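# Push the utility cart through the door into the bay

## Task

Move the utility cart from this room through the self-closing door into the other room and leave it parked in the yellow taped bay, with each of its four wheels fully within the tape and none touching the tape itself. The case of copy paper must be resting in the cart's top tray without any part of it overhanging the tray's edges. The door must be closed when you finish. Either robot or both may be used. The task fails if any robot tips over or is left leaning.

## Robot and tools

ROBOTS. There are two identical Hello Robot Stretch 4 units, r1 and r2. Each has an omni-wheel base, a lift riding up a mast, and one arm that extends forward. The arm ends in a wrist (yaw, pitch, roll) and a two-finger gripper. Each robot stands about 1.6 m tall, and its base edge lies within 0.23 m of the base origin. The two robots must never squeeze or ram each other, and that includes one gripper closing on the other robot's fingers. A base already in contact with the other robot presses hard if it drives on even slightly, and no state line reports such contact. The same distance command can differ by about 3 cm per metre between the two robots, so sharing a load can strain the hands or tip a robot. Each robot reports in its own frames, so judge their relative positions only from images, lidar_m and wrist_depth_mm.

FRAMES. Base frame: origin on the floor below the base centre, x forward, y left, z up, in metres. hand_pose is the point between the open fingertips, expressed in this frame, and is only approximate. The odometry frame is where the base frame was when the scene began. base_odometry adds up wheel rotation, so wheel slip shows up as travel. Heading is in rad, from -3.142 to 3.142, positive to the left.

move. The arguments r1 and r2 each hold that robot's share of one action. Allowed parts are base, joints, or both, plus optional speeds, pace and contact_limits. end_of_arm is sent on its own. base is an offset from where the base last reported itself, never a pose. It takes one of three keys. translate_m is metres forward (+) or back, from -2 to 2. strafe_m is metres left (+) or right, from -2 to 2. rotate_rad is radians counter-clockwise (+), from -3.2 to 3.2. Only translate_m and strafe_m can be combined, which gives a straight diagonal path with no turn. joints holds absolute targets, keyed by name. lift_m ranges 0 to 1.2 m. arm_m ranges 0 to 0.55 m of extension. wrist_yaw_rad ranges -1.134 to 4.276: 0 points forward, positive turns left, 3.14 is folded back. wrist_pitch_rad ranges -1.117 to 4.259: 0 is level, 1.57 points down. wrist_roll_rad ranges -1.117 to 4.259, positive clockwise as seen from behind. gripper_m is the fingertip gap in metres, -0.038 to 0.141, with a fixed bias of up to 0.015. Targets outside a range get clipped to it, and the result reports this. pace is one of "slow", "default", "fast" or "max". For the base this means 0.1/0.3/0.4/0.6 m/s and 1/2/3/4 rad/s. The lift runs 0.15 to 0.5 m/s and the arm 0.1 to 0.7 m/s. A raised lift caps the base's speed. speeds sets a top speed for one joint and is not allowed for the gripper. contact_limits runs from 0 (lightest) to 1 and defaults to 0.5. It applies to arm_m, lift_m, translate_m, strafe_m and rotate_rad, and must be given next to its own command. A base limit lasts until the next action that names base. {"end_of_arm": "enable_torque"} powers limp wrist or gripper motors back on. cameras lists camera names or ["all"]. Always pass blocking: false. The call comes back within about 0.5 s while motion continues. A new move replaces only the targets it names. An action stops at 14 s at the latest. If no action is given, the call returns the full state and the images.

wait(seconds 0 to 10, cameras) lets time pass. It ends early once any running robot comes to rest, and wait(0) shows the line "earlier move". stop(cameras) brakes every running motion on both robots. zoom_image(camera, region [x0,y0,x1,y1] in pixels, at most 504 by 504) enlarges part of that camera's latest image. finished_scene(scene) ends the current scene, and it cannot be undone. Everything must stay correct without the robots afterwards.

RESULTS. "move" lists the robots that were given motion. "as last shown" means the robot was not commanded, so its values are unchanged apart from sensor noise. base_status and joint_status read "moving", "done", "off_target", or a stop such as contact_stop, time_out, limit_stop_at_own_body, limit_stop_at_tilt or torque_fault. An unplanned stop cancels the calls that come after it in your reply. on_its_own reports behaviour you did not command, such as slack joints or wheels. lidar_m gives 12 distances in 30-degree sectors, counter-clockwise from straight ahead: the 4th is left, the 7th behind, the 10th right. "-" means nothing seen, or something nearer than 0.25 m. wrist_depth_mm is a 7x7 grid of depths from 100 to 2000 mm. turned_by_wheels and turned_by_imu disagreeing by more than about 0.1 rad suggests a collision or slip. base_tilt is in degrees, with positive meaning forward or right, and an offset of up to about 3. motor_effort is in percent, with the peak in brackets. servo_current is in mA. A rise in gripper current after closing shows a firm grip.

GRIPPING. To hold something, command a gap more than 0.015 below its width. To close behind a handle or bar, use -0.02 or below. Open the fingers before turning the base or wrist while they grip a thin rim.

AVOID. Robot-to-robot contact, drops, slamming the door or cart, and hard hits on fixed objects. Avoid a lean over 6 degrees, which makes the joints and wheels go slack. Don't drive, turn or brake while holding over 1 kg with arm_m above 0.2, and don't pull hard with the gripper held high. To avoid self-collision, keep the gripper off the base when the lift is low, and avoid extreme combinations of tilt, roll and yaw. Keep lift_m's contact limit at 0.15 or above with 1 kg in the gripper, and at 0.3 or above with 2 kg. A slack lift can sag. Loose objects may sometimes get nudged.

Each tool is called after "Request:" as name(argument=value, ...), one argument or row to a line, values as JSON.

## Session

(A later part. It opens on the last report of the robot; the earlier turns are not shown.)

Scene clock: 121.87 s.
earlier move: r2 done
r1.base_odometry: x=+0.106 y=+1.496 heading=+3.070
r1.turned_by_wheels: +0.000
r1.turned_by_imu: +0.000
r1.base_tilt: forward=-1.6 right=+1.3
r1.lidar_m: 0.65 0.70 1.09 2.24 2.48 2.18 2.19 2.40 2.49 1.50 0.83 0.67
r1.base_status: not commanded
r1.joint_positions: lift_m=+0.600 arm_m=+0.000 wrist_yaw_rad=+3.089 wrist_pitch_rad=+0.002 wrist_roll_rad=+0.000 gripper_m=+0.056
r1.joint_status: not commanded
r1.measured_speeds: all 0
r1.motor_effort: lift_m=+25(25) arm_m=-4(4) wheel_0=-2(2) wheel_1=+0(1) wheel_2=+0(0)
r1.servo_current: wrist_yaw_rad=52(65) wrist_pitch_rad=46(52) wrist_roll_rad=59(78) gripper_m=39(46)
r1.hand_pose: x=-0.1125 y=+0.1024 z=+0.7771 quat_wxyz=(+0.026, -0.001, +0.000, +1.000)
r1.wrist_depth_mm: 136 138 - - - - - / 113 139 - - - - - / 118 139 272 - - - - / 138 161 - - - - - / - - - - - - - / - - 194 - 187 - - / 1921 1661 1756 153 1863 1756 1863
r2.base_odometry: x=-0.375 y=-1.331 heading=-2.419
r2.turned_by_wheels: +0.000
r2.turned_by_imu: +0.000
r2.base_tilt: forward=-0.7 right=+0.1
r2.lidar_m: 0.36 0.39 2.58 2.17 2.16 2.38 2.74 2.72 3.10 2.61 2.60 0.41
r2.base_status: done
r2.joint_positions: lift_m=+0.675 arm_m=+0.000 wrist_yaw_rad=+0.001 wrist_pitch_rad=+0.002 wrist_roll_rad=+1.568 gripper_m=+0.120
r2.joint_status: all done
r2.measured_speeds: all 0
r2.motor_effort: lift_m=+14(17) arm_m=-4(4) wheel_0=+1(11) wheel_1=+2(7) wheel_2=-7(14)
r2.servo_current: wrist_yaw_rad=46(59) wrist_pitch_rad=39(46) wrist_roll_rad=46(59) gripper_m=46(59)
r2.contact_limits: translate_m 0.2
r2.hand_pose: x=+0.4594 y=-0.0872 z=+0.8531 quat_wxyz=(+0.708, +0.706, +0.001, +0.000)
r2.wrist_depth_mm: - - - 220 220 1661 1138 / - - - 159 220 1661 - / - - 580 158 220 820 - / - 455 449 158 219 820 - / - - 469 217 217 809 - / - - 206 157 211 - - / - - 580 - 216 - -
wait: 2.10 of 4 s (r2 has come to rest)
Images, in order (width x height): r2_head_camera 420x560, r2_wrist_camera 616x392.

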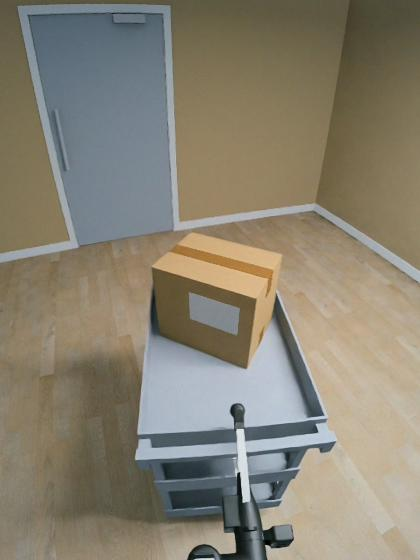

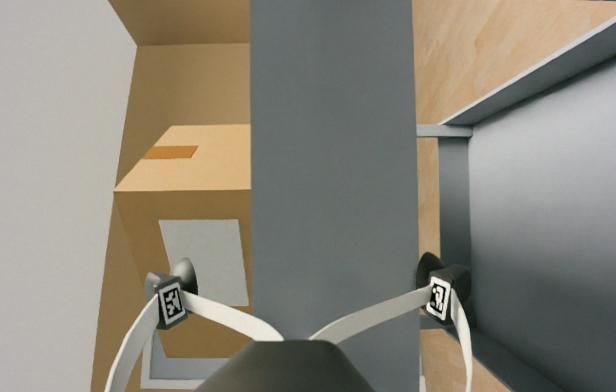

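Request:
move(
  blocking=false,
  r2={"joints":{"lift_m":0.665,"gripper_m":0.14}},
)

Request:
wait(
  seconds=0.6,
)

Request:
move(
  blocking=false,
  r2={"base":{"translate_m":0.035},"contact_limits":{"translate_m":0.1}},
)

Request:
wait(
  seconds=2,
  cameras=["r2_wrist_camera"],
)

Request:
move(
  blocking=false,
  r2={"joints":{"gripper_m":0.04}},
)

Request:
wait(
  seconds=2,
  cameras=["r2_wrist_camera"],
)

Scene clock: 141.73 s.
move: r2 moving
r1: as last shown
r2.base_odometry: x=-0.375 y=-1.331 heading=-2.419
r2.turned_by_wheels: +0.000
r2.turned_by_imu: +0.000
r2.base_tilt: forward=-0.7 right=+0.0
r2.lidar_m: 0.37 0.39 2.59 2.17 2.14 2.42 2.76 2.74 3.10 2.59 2.58 0.41
r2.base_status: not commanded
r2.joint_positions: lift_m=+0.665 arm_m=+0.000 wrist_yaw_rad=+0.001 wrist_pitch_rad=+0.002 wrist_roll_rad=+1.568 gripper_m=+0.132
r2.joint_status: lift_m moving; gripper_m moving
r2.measured_speeds: all 0
r2.motor_effort: lift_m=+11(16) arm_m=-4(4) wheel_0=+2(2) wheel_1=+3(3) wheel_2=-7(7)
r2.servo_current: wrist_yaw_rad=39(65) wrist_pitch_rad=39(46) wrist_roll_rad=39(65) gripper_m=85(111)
r2.contact_limits: translate_m 0.2
r2.hand_pose: x=+0.4594 y=-0.0872 z=+0.8431 quat_wxyz=(+0.708, +0.706, +0.001, +0.000)
r2.wrist_depth_mm: - - - 220 220 1708 1160 / - - - 220 219 1708 - / - - 539 217 218 750 - / - 459 452 216 217 809 - / - - 473 216 216 - - / - - 167 162 202 - - / - - 585 - - - -
pictures: none

Scene clock: 142.33 s.
earlier move: r2 moving
r1.base_odometry: x=+0.106 y=+1.496 heading=+3.070
r1.turned_by_wheels: +0.000
r1.turned_by_imu: +0.000
r1.base_tilt: forward=-1.6 right=+1.3
r1.lidar_m: 0.66 0.70 1.04 2.23 2.47 2.20 2.17 2.44 2.47 1.51 0.82 0.67
r1.base_status: not commanded
r1.joint_positions: lift_m=+0.600 arm_m=+0.000 wrist_yaw_rad=+3.089 wrist_pitch_rad=+0.002 wrist_roll_rad=+0.000 gripper_m=+0.056
r1.joint_status: not commanded
r1.measured_speeds: all 0
r1.motor_effort: lift_m=+25(25) arm_m=-4(4) wheel_0=-2(2) wheel_1=+0(1) wheel_2=+0(0)
r1.servo_current: wrist_yaw_rad=46(65) wrist_pitch_rad=46(46) wrist_roll_rad=26(65) gripper_m=39(46)
r1.hand_pose: x=-0.1125 y=+0.1024 z=+0.7771 quat_wxyz=(+0.026, -0.001, +0.000, +1.000)
r1.wrist_depth_mm: 136 139 - - - - - / 113 139 - - - - - / 118 140 272 - - - - / 138 162 - - - - - / - - - - - - - / - - 194 - 187 - - / 1921 1708 1756 153 1808 1756 1921
r2.base_odometry: x=-0.375 y=-1.331 heading=-2.419
r2.turned_by_wheels: +0.000
r2.turned_by_imu: +0.000
r2.base_tilt: forward=-0.7 right=+0.1
r2.lidar_m: 0.38 0.39 2.58 2.15 2.16 2.41 2.75 2.75 3.09 2.60 2.59 0.43
r2.base_status: not commanded
r2.joint_positions: lift_m=+0.665 arm_m=+0.000 wrist_yaw_rad=+0.001 wrist_pitch_rad=+0.002 wrist_roll_rad=+1.568 gripper_m=+0.140
r2.joint_status: gripper_m moving; the others done
r2.measured_speeds: all 0
r2.motor_effort: lift_m=+13(16) arm_m=-4(4) wheel_0=+2(2) wheel_1=+2(3) wheel_2=-7(7)
r2.servo_current: wrist_yaw_rad=52(65) wrist_pitch_rad=39(46) wrist_roll_rad=46(65) gripper_m=46(111)
r2.contact_limits: translate_m 0.2
r2.hand_pose: x=+0.4594 y=-0.0872 z=+0.8431 quat_wxyz=(+0.708, +0.706, +0.001, +0.000)
r2.wrist_depth_mm: - - - 219 220 1708 1182 / - - - 219 219 1708 - / - - 539 218 218 759 - / - 459 449 217 217 820 - / - - 473 216 216 - - / - - 167 161 201 - - / - - 585 - - - -
wait: 0.60 s; no rest
pictures: none

Scene clock: 142.83 s.
earlier move: r2 done
move: r2 moving
r1: as last shown
r1.wrist_depth_mm: 136 139 - - - - - / 113 139 - - - - - / 118 140 272 - - - - / 137 162 - - - - - / - - - - - - - / - - 193 - 188 - - / - 1708 1756 153 1808 1808 1863
r2.base_odometry: x=-0.396 y=-1.350 heading=-2.419
r2.turned_by_wheels: +0.000
r2.turned_by_imu: +0.000
r2.base_tilt: forward=-0.7 right=+0.0
r2.lidar_m: 0.33 0.38 2.61 2.19 2.15 2.45 2.79 2.76 3.11 2.59 2.58 0.40
r2.base_status: translate_m moving
r2.joint_positions: lift_m=+0.665 arm_m=+0.000 wrist_yaw_rad=-0.004 wrist_pitch_rad=+0.001 wrist_roll_rad=+1.569 gripper_m=+0.140
r2.joint_status: all done
r2.measured_speeds: translate_m=+0.068 strafe_m=+0.002 rotate_rad=+0.005 lift_m=+0.000 arm_m=+0.000 wrist_yaw_rad=+0.000 wrist_pitch_rad=-0.019 wrist_roll_rad=+0.000
r2.motor_effort: lift_m=+13(13) arm_m=-1(4) wheel_0=+7(10) wheel_1=+4(9) wheel_2=-9(19)
r2.servo_current: wrist_yaw_rad=65(65) wrist_pitch_rad=39(46) wrist_roll_rad=39(59) gripper_m=52(59)
r2.contact_limits: translate_m 0.1
r2.hand_pose: x=+0.4589 y=-0.0885 z=+0.8433 quat_wxyz=(+0.708, +0.706, -0.001, -0.002)
r2.wrist_depth_mm: - - - 212 212 1708 1182 / - - - 211 210 1708 - / - - 580 151 211 809 - / - 449 442 208 209 809 - / - 484 466 207 208 788 - / - - 162 153 206 - - / - - 569 - 205 - -
pictures: none

Scene clock: 143.37 s.
earlier move: r2 done
r1.base_odometry: x=+0.106 y=+1.496 heading=+3.070
r1.turned_by_wheels: +0.000
r1.turned_by_imu: +0.000
r1.base_tilt: forward=-1.6 right=+1.2
r1.lidar_m: 0.68 0.70 1.06 2.23 2.46 2.20 2.17 2.44 2.49 1.53 0.83 0.67
r1.base_status: not commanded
r1.joint_positions: lift_m=+0.600 arm_m=+0.000 wrist_yaw_rad=+3.089 wrist_pitch_rad=+0.002 wrist_roll_rad=+0.000 gripper_m=+0.056
r1.joint_status: not commanded
r1.measured_speeds: all 0
r1.motor_effort: lift_m=+25(25) arm_m=-4(4) wheel_0=-2(2) wheel_1=+0(1) wheel_2=+0(0)
r1.servo_current: wrist_yaw_rad=52(65) wrist_pitch_rad=46(52) wrist_roll_rad=59(65) gripper_m=39(46)
r1.hand_pose: x=-0.1125 y=+0.1024 z=+0.7771 quat_wxyz=(+0.026, -0.001, +0.000, +1.000)
r1.wrist_depth_mm: 136 138 - - - - - / 113 139 - - - - - / 117 140 272 - - - - / 138 161 - - - - - / - - - - - - - / - - 193 - 187 - - / 1921 1756 1756 154 1921 1756 1808
r2.base_odometry: x=-0.401 y=-1.354 heading=-2.418
r2.turned_by_wheels: +0.000
r2.turned_by_imu: +0.000
r2.base_tilt: forward=-0.7 right=+0.1
r2.lidar_m: 0.36 0.39 2.59 2.20 2.18 2.40 2.79 2.78 3.09 2.60 2.57 0.42
r2.base_status: done
r2.joint_positions: lift_m=+0.665 arm_m=+0.000 wrist_yaw_rad=-0.004 wrist_pitch_rad=+0.000 wrist_roll_rad=+1.569 gripper_m=+0.140
r2.joint_status: all done
r2.measured_speeds: all 0
r2.motor_effort: lift_m=+14(14) arm_m=+4(4) wheel_0=+3(10) wheel_1=+4(9) wheel_2=-5(19)
r2.servo_current: wrist_yaw_rad=52(65) wrist_pitch_rad=39(46) wrist_roll_rad=33(59) gripper_m=52(59)
r2.contact_limits: translate_m 0.1
r2.hand_pose: x=+0.4589 y=-0.0885 z=+0.8436 quat_wxyz=(+0.708, +0.706, -0.001, -0.001)
r2.wrist_depth_mm: - - - 223 223 1708 1160 / - - - 221 221 1756 - / - - 544 220 220 768 - / - - 449 220 219 820 - / - - 477 219 218 778 - / - 213 187 159 216 182 - / - - 574 - - 1983 -
wait: 0.53 of 2 s (r2 has come to rest)
Images, in order (width x height): r2_wrist_camera 616x392.

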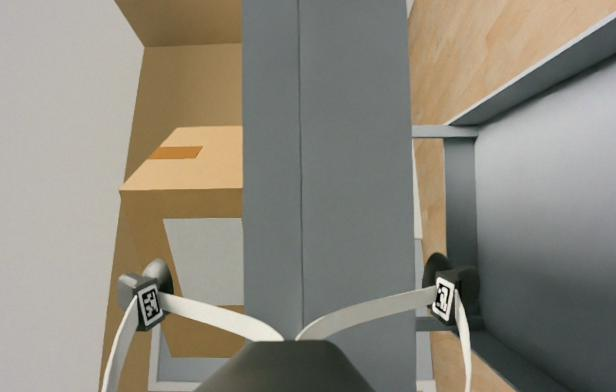

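Scene clock: 143.87 s.
move: r2 moving
r1: as last shown
r2.base_odometry: x=-0.401 y=-1.354 heading=-2.418
r2.turned_by_wheels: +0.000
r2.turned_by_imu: +0.000
r2.base_tilt: forward=-0.7 right=+0.1
r2.lidar_m: 0.37 0.38 2.60 2.19 2.17 2.42 2.76 2.75 3.10 2.59 2.58 0.41
r2.base_status: not commanded
r2.joint_positions: lift_m=+0.665 arm_m=+0.000 wrist_yaw_rad=-0.004 wrist_pitch_rad=+0.000 wrist_roll_rad=+1.569 gripper_m=+0.128
r2.joint_status: gripper_m moving
r2.measured_speeds: all 0
r2.motor_effort: lift_m=+14(14) arm_m=+4(4) wheel_0=+3(4) wheel_1=+4(5) wheel_2=-5(5)
r2.servo_current: wrist_yaw_rad=52(52) wrist_pitch_rad=39(46) wrist_roll_rad=52(65) gripper_m=91(104)
r2.contact_limits: translate_m 0.1
r2.hand_pose: x=+0.4590 y=-0.0885 z=+0.8436 quat_wxyz=(+0.708, +0.706, -0.001, -0.001)
r2.wrist_depth_mm: - - - 221 223 1708 1182 / - - - 220 220 1808 - / - - 544 220 220 768 - / - 480 452 218 220 820 - / - - 477 217 217 809 - / - - 170 158 195 - - / - - 585 - - 1921 -
pictures: none

Scene clock: 145.33 s.
earlier move: r2 done
r1.base_odometry: x=+0.106 y=+1.496 heading=+3.070
r1.turned_by_wheels: +0.000
r1.turned_by_imu: +0.000
r1.base_tilt: forward=-1.6 right=+1.2
r1.lidar_m: 0.66 0.71 1.05 2.24 2.49 2.20 2.19 2.44 2.50 1.49 0.85 0.68
r1.base_status: not commanded
r1.joint_positions: lift_m=+0.600 arm_m=+0.000 wrist_yaw_rad=+3.089 wrist_pitch_rad=+0.002 wrist_roll_rad=+0.000 gripper_m=+0.056
r1.joint_status: not commanded
r1.measured_speeds: all 0
r1.motor_effort: lift_m=+25(25) arm_m=-4(4) wheel_0=-2(2) wheel_1=-1(1) wheel_2=+0(0)
r1.servo_current: wrist_yaw_rad=33(72) wrist_pitch_rad=39(46) wrist_roll_rad=52(72) gripper_m=46(52)
r1.hand_pose: x=-0.1125 y=+0.1024 z=+0.7771 quat_wxyz=(+0.026, -0.001, +0.000, +1.000)
r1.wrist_depth_mm: 136 139 - - - - - / 113 138 - - - - - / 117 140 271 - - - - / 137 162 - - - - - / - - - - - - - / - - 193 - 187 - - / 1983 1708 1708 153 1808 1808 1863
r2.base_odometry: x=-0.401 y=-1.354 heading=-2.418
r2.turned_by_wheels: +0.000
r2.turned_by_imu: +0.000
r2.base_tilt: forward=-0.6 right=+0.1
r2.lidar_m: 0.37 0.40 2.60 2.18 2.18 2.38 2.78 2.78 3.08 2.54 2.57 0.40
r2.base_status: not commanded
r2.joint_positions: lift_m=+0.665 arm_m=+0.000 wrist_yaw_rad=-0.004 wrist_pitch_rad=+0.008 wrist_roll_rad=+1.569 gripper_m=+0.041
r2.joint_status: all done
r2.measured_speeds: all 0
r2.motor_effort: lift_m=+16(16) arm_m=+4(4) wheel_0=+3(4) wheel_1=+4(5) wheel_2=-5(5)
r2.servo_current: wrist_yaw_rad=52(65) wrist_pitch_rad=52(52) wrist_roll_rad=46(65) gripper_m=130(286)
r2.contact_limits: translate_m 0.1
r2.hand_pose: x=+0.4589 y=-0.0885 z=+0.8411 quat_wxyz=(+0.708, +0.706, +0.001, -0.004)
r2.wrist_depth_mm: - - 163 224 - 1537 1160 / - - - 224 - 1618 - / - - 162 223 842 809 - / - 452 160 221 831 820 - / - 488 160 220 220 - - / - - 158 218 204 173 - / - - 580 - - 1708 -
wait: 1.47 of 2 s (r2 has come to rest)
Images, in order (width x height): r2_wrist_camera 616x392.

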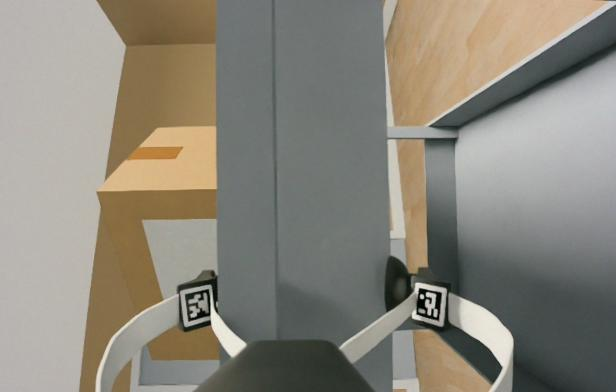

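Request:
move(
  blocking=false,
  r2={"base":{"translate_m":-0.9},"contact_limits":{"translate_m":0.5},"pace":"slow"},
  r1={"base":{"rotate_rad":-0.15}},
)

Request:
wait(
  seconds=1,
)

Request:
move(
  blocking=false,
  r1={"base":{"strafe_m":-0.22}},
)

Request:
wait(
  seconds=3,
  cameras=["r1_head_camera","r1_head_left_camera","r2_head_camera"],
)

Scene clock: 167.80 s.
move: r1 moving; r2 moving
r1.base_odometry: x=+0.106 y=+1.496 heading=+2.922
r1.turned_by_wheels: -0.148
r1.turned_by_imu: -0.149
r1.base_tilt: forward=-1.6 right=+1.3
r1.lidar_m: 0.66 0.70 0.90 2.23 2.35 2.26 2.17 2.30 2.52 2.26 0.83 0.70
r1.base_status: rotate_rad moving
r1.joint_positions: lift_m=+0.600 arm_m=+0.000 wrist_yaw_rad=+3.089 wrist_pitch_rad=+0.002 wrist_roll_rad=+0.000 gripper_m=+0.056
r1.joint_status: not commanded
r1.measured_speeds: translate_m=-0.001 strafe_m=+0.000 rotate_rad=-0.123 lift_m=+0.000 arm_m=+0.000 wrist_yaw_rad=+0.000 wrist_pitch_rad=+0.000 wrist_roll_rad=+0.000
r1.motor_effort: lift_m=+25(25) arm_m=-4(4) wheel_0=+4(8) wheel_1=+0(7) wheel_2=+1(6)
r1.servo_current: wrist_yaw_rad=46(65) wrist_pitch_rad=39(46) wrist_roll_rad=46(72) gripper_m=39(46)
r1.hand_pose: x=-0.1125 y=+0.1024 z=+0.7771 quat_wxyz=(+0.026, -0.001, +0.000, +1.000)
r1.wrist_depth_mm: 136 139 - - - - - / 113 139 - - - - - / 117 139 274 - - - - / 137 162 - - - - - / - - - - - - - / - - 193 - 187 - - / 1983 1661 1708 153 1863 1661 1921
r2.base_odometry: x=-0.392 y=-1.346 heading=-2.419
r2.turned_by_wheels: +0.000
r2.turned_by_imu: +0.000
r2.base_tilt: forward=-0.7 right=+0.1
r2.lidar_m: 0.39 0.40 2.59 2.17 2.16 2.42 2.77 2.75 3.11 2.60 2.58 0.45
r2.base_status: translate_m moving
r2.joint_positions: lift_m=+0.665 arm_m=+0.000 wrist_yaw_rad=-0.003 wrist_pitch_rad=+0.008 wrist_roll_rad=+1.569 gripper_m=+0.041
r2.joint_status: not commanded
r2.measured_speeds: translate_m=-0.049 strafe_m=+0.000 rotate_rad=+0.001 lift_m=+0.000 arm_m=+0.000 wrist_yaw_rad=+0.000 wrist_pitch_rad=+0.000 wrist_roll_rad=+0.000
r2.motor_effort: lift_m=+17(17) arm_m=+4(4) wheel_0=-4(7) wheel_1=-6(6) wheel_2=+5(8)
r2.servo_current: wrist_yaw_rad=59(59) wrist_pitch_rad=46(52) wrist_roll_rad=59(59) gripper_m=124(137)
r2.contact_limits: translate_m 0.5
r2.hand_pose: x=+0.4590 y=-0.0884 z=+0.8411 quat_wxyz=(+0.708, +0.706, +0.002, -0.004)
r2.wrist_depth_mm: - - - 236 - 1576 1160 / - - - 236 - 1618 - / - - 517 234 236 820 - / - 466 455 233 831 831 - / - 500 473 231 233 820 - / - - 181 230 183 - - / - - 591 - - 554 -
pictures: none

Scene clock: 168.13 s.
earlier move: r1 done; r2 moving
r1.base_odometry: x=+0.106 y=+1.496 heading=+2.920
r1.turned_by_wheels: -0.002
r1.turned_by_imu: -0.002
r1.base_tilt: forward=-1.6 right=+1.3
r1.lidar_m: 0.66 0.69 0.91 2.24 2.34 2.24 2.18 2.30 2.56 2.28 0.86 0.71
r1.base_status: done
r1.joint_positions: lift_m=+0.600 arm_m=+0.000 wrist_yaw_rad=+3.089 wrist_pitch_rad=+0.002 wrist_roll_rad=+0.000 gripper_m=+0.056
r1.joint_status: not commanded
r1.measured_speeds: all 0
r1.motor_effort: lift_m=+25(25) arm_m=-4(4) wheel_0=+2(8) wheel_1=+1(7) wheel_2=+1(6)
r1.servo_current: wrist_yaw_rad=33(65) wrist_pitch_rad=39(46) wrist_roll_rad=39(72) gripper_m=46(46)
r1.hand_pose: x=-0.1125 y=+0.1024 z=+0.7771 quat_wxyz=(+0.026, -0.001, +0.000, +1.000)
r1.wrist_depth_mm: 136 139 - - - - - / 113 139 - - - - - / 118 140 272 - - - - / 137 162 - - - - - / - - - - - - - / - - 194 - 187 - - / 1921 1708 1756 153 1808 1661 1863
r2.base_odometry: x=-0.375 y=-1.332 heading=-2.419
r2.turned_by_wheels: +0.000
r2.turned_by_imu: +0.000
r2.base_tilt: forward=-0.6 right=+0.1
r2.lidar_m: 0.40 0.42 2.54 2.16 2.15 2.42 2.74 2.73 3.06 2.60 2.58 0.45
r2.base_status: translate_m moving
r2.joint_positions: lift_m=+0.665 arm_m=+0.000 wrist_yaw_rad=-0.002 wrist_pitch_rad=+0.003 wrist_roll_rad=+1.569 gripper_m=+0.040
r2.joint_status: not commanded
r2.measured_speeds: translate_m=-0.080 strafe_m=+0.000 rotate_rad=-0.002 lift_m=+0.000 arm_m=+0.000 wrist_yaw_rad=+0.020 wrist_pitch_rad=-0.008 wrist_roll_rad=+0.000
r2.motor_effort: lift_m=+17(17) arm_m=+4(4) wheel_0=-5(7) wheel_1=-8(8) wheel_2=+10(10)
r2.servo_current: wrist_yaw_rad=33(65) wrist_pitch_rad=39(59) wrist_roll_rad=46(59) gripper_m=65(137)
r2.contact_limits: translate_m 0.5
r2.hand_pose: x=+0.4591 y=-0.0881 z=+0.8424 quat_wxyz=(+0.708, +0.706, +0.000, -0.002)
r2.wrist_depth_mm: - - - 251 252 1708 1160 / - - - 251 250 1863 - / - - 603 250 250 820 - / - - 484 249 249 842 - / - - 517 190 249 842 - / - - 194 190 185 - - / - - - - - 1863 -
wait: 0.33 of 1 s (r1 has come to rest)
pictures: none

Scene clock: 168.63 s.
earlier move: r2 moving
move: r1 moving
r1.base_odometry: x=+0.114 y=+1.532 heading=+2.920
r1.turned_by_wheels: +0.000
r1.turned_by_imu: +0.000
r1.base_tilt: forward=-1.6 right=+1.3
r1.lidar_m: 0.66 0.71 0.87 2.28 2.39 2.28 2.17 2.31 2.53 2.30 0.83 0.72
r1.base_status: strafe_m moving
r1.joint_positions: lift_m=+0.600 arm_m=+0.000 wrist_yaw_rad=+3.089 wrist_pitch_rad=+0.002 wrist_roll_rad=+0.000 gripper_m=+0.056
r1.joint_status: not commanded
r1.measured_speeds: translate_m=+0.001 strafe_m=-0.141 rotate_rad=-0.005 lift_m=+0.000 arm_m=+0.000 wrist_yaw_rad=+0.000 wrist_pitch_rad=+0.000 wrist_roll_rad=+0.000
r1.motor_effort: lift_m=+25(25) arm_m=-4(4) wheel_0=+8(9) wheel_1=-9(9) wheel_2=+0(1)
r1.servo_current: wrist_yaw_rad=59(65) wrist_pitch_rad=33(46) wrist_roll_rad=59(65) gripper_m=39(46)
r1.hand_pose: x=-0.1125 y=+0.1024 z=+0.7771 quat_wxyz=(+0.026, -0.001, +0.000, +1.000)
r1.wrist_depth_mm: 136 138 - - - - - / 114 139 - - - - - / 117 140 273 - - - - / 137 162 - - - - - / - - - - - - - / - - 194 - 187 - - / 1921 1756 1756 153 1808 1756 1863
r2.base_odometry: x=-0.339 y=-1.300 heading=-2.418
r2.turned_by_wheels: +0.000
r2.turned_by_imu: +0.001
r2.base_tilt: forward=-0.6 right=+0.1
r2.lidar_m: 0.41 0.44 2.57 2.16 2.15 2.42 2.71 2.70 3.04 2.60 2.59 0.44
r2.base_status: translate_m moving
r2.joint_positions: lift_m=+0.665 arm_m=+0.000 wrist_yaw_rad=+0.002 wrist_pitch_rad=+0.002 wrist_roll_rad=+1.569 gripper_m=+0.040
r2.joint_status: not commanded
r2.measured_speeds: translate_m=-0.098 strafe_m=+0.000 rotate_rad=+0.002 lift_m=+0.000 arm_m=+0.000 wrist_yaw_rad=+0.000 wrist_pitch_rad=+0.000 wrist_roll_rad=+0.000
r2.motor_effort: lift_m=+17(17) arm_m=-3(4) wheel_0=-4(9) wheel_1=-6(9) wheel_2=+10(15)
r2.servo_current: wrist_yaw_rad=52(52) wrist_pitch_rad=39(39) wrist_roll_rad=46(52) gripper_m=59(65)
r2.contact_limits: translate_m 0.5
r2.hand_pose: x=+0.4595 y=-0.0868 z=+0.8427 quat_wxyz=(+0.708, +0.706, +0.001, +0.000)
r2.wrist_depth_mm: - - - 246 246 1708 1229 / - - - 247 247 1661 - / - - 569 247 247 842 - / - - 480 248 248 842 - / - - 521 214 249 854 - / - - 195 189 189 - - / - - - - - 1708 -
pictures: none

Scene clock: 170.17 s.
earlier move: r1 done; r2 moving
r1.base_odometry: x=+0.154 y=+1.711 heading=+2.920
r1.turned_by_wheels: +0.000
r1.turned_by_imu: -0.001
r1.base_tilt: forward=-1.6 right=+1.2
r1.lidar_m: 0.66 0.69 0.84 2.45 2.56 2.28 2.18 2.30 2.34 2.26 0.84 0.66
r1.base_status: done
r1.joint_positions: lift_m=+0.600 arm_m=+0.000 wrist_yaw_rad=+3.089 wrist_pitch_rad=+0.002 wrist_roll_rad=+0.000 gripper_m=+0.056
r1.joint_status: not commanded
r1.measured_speeds: all 0
r1.motor_effort: lift_m=+25(25) arm_m=-4(4) wheel_0=+1(11) wheel_1=+0(11) wheel_2=+0(2)
r1.servo_current: wrist_yaw_rad=39(65) wrist_pitch_rad=39(52) wrist_roll_rad=39(65) gripper_m=39(52)
r1.hand_pose: x=-0.1125 y=+0.1024 z=+0.7771 quat_wxyz=(+0.026, -0.001, +0.000, +1.000)
r1.wrist_depth_mm: - 138 - - - - - / 111 139 - - - - - / 116 139 265 - - - - / 137 156 - - - - - / - - - - - - - / - - 193 - 187 - - / 1921 1756 1756 153 1863 1756 1921
r2.base_odometry: x=-0.224 y=-1.198 heading=-2.418
r2.turned_by_wheels: +0.000
r2.turned_by_imu: +0.001
r2.base_tilt: forward=-0.7 right=+0.1
r2.lidar_m: 0.42 0.45 2.53 2.11 2.09 2.38 2.57 2.55 2.88 2.67 2.66 0.43
r2.base_status: translate_m moving
r2.joint_positions: lift_m=+0.665 arm_m=+0.000 wrist_yaw_rad=+0.004 wrist_pitch_rad=+0.002 wrist_roll_rad=+1.569 gripper_m=+0.040
r2.joint_status: not commanded
r2.measured_speeds: translate_m=-0.101 strafe_m=-0.001 rotate_rad=+0.000 lift_m=+0.000 arm_m=+0.000 wrist_yaw_rad=+0.000 wrist_pitch_rad=+0.000 wrist_roll_rad=+0.000
r2.motor_effort: lift_m=+17(17) arm_m=-4(4) wheel_0=-3(9) wheel_1=-6(9) wheel_2=+10(15)
r2.servo_current: wrist_yaw_rad=52(59) wrist_pitch_rad=39(46) wrist_roll_rad=52(59) gripper_m=59(65)
r2.contact_limits: translate_m 0.5
r2.hand_pose: x=+0.4596 y=-0.0863 z=+0.8427 quat_wxyz=(+0.708, +0.706, +0.002, +0.001)
r2.wrist_depth_mm: - - - 178 233 235 235 / - - - 232 232 1499 462 / - - 564 235 238 820 - / - 525 477 240 242 842 - / - - 512 214 247 878 - / - - 196 188 185 - - / - - - - - 1808 -
wait: 1.53 of 3 s (r1 has come to rest)
Images, in order (width x height): r1_head_camera 420x560, r1_head_left_camera 420x672, r2_head_camera 420x560.

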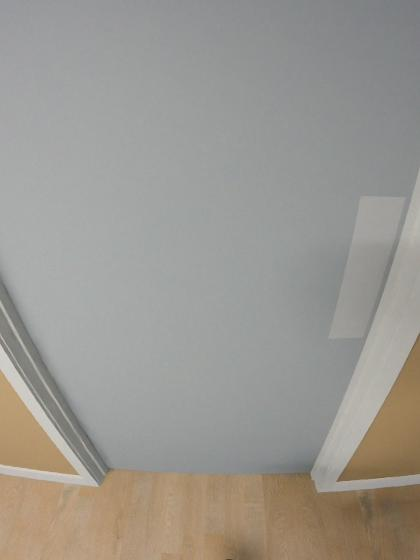

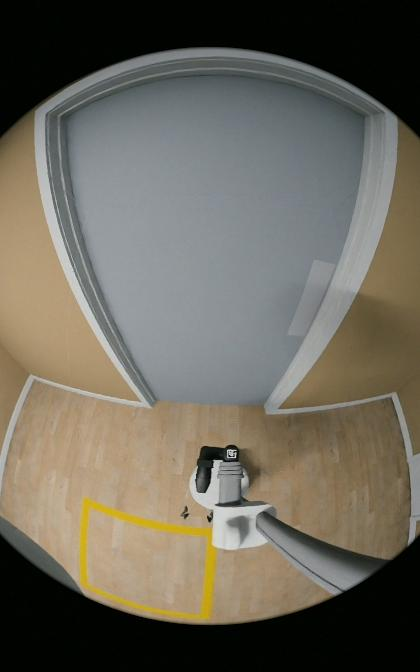

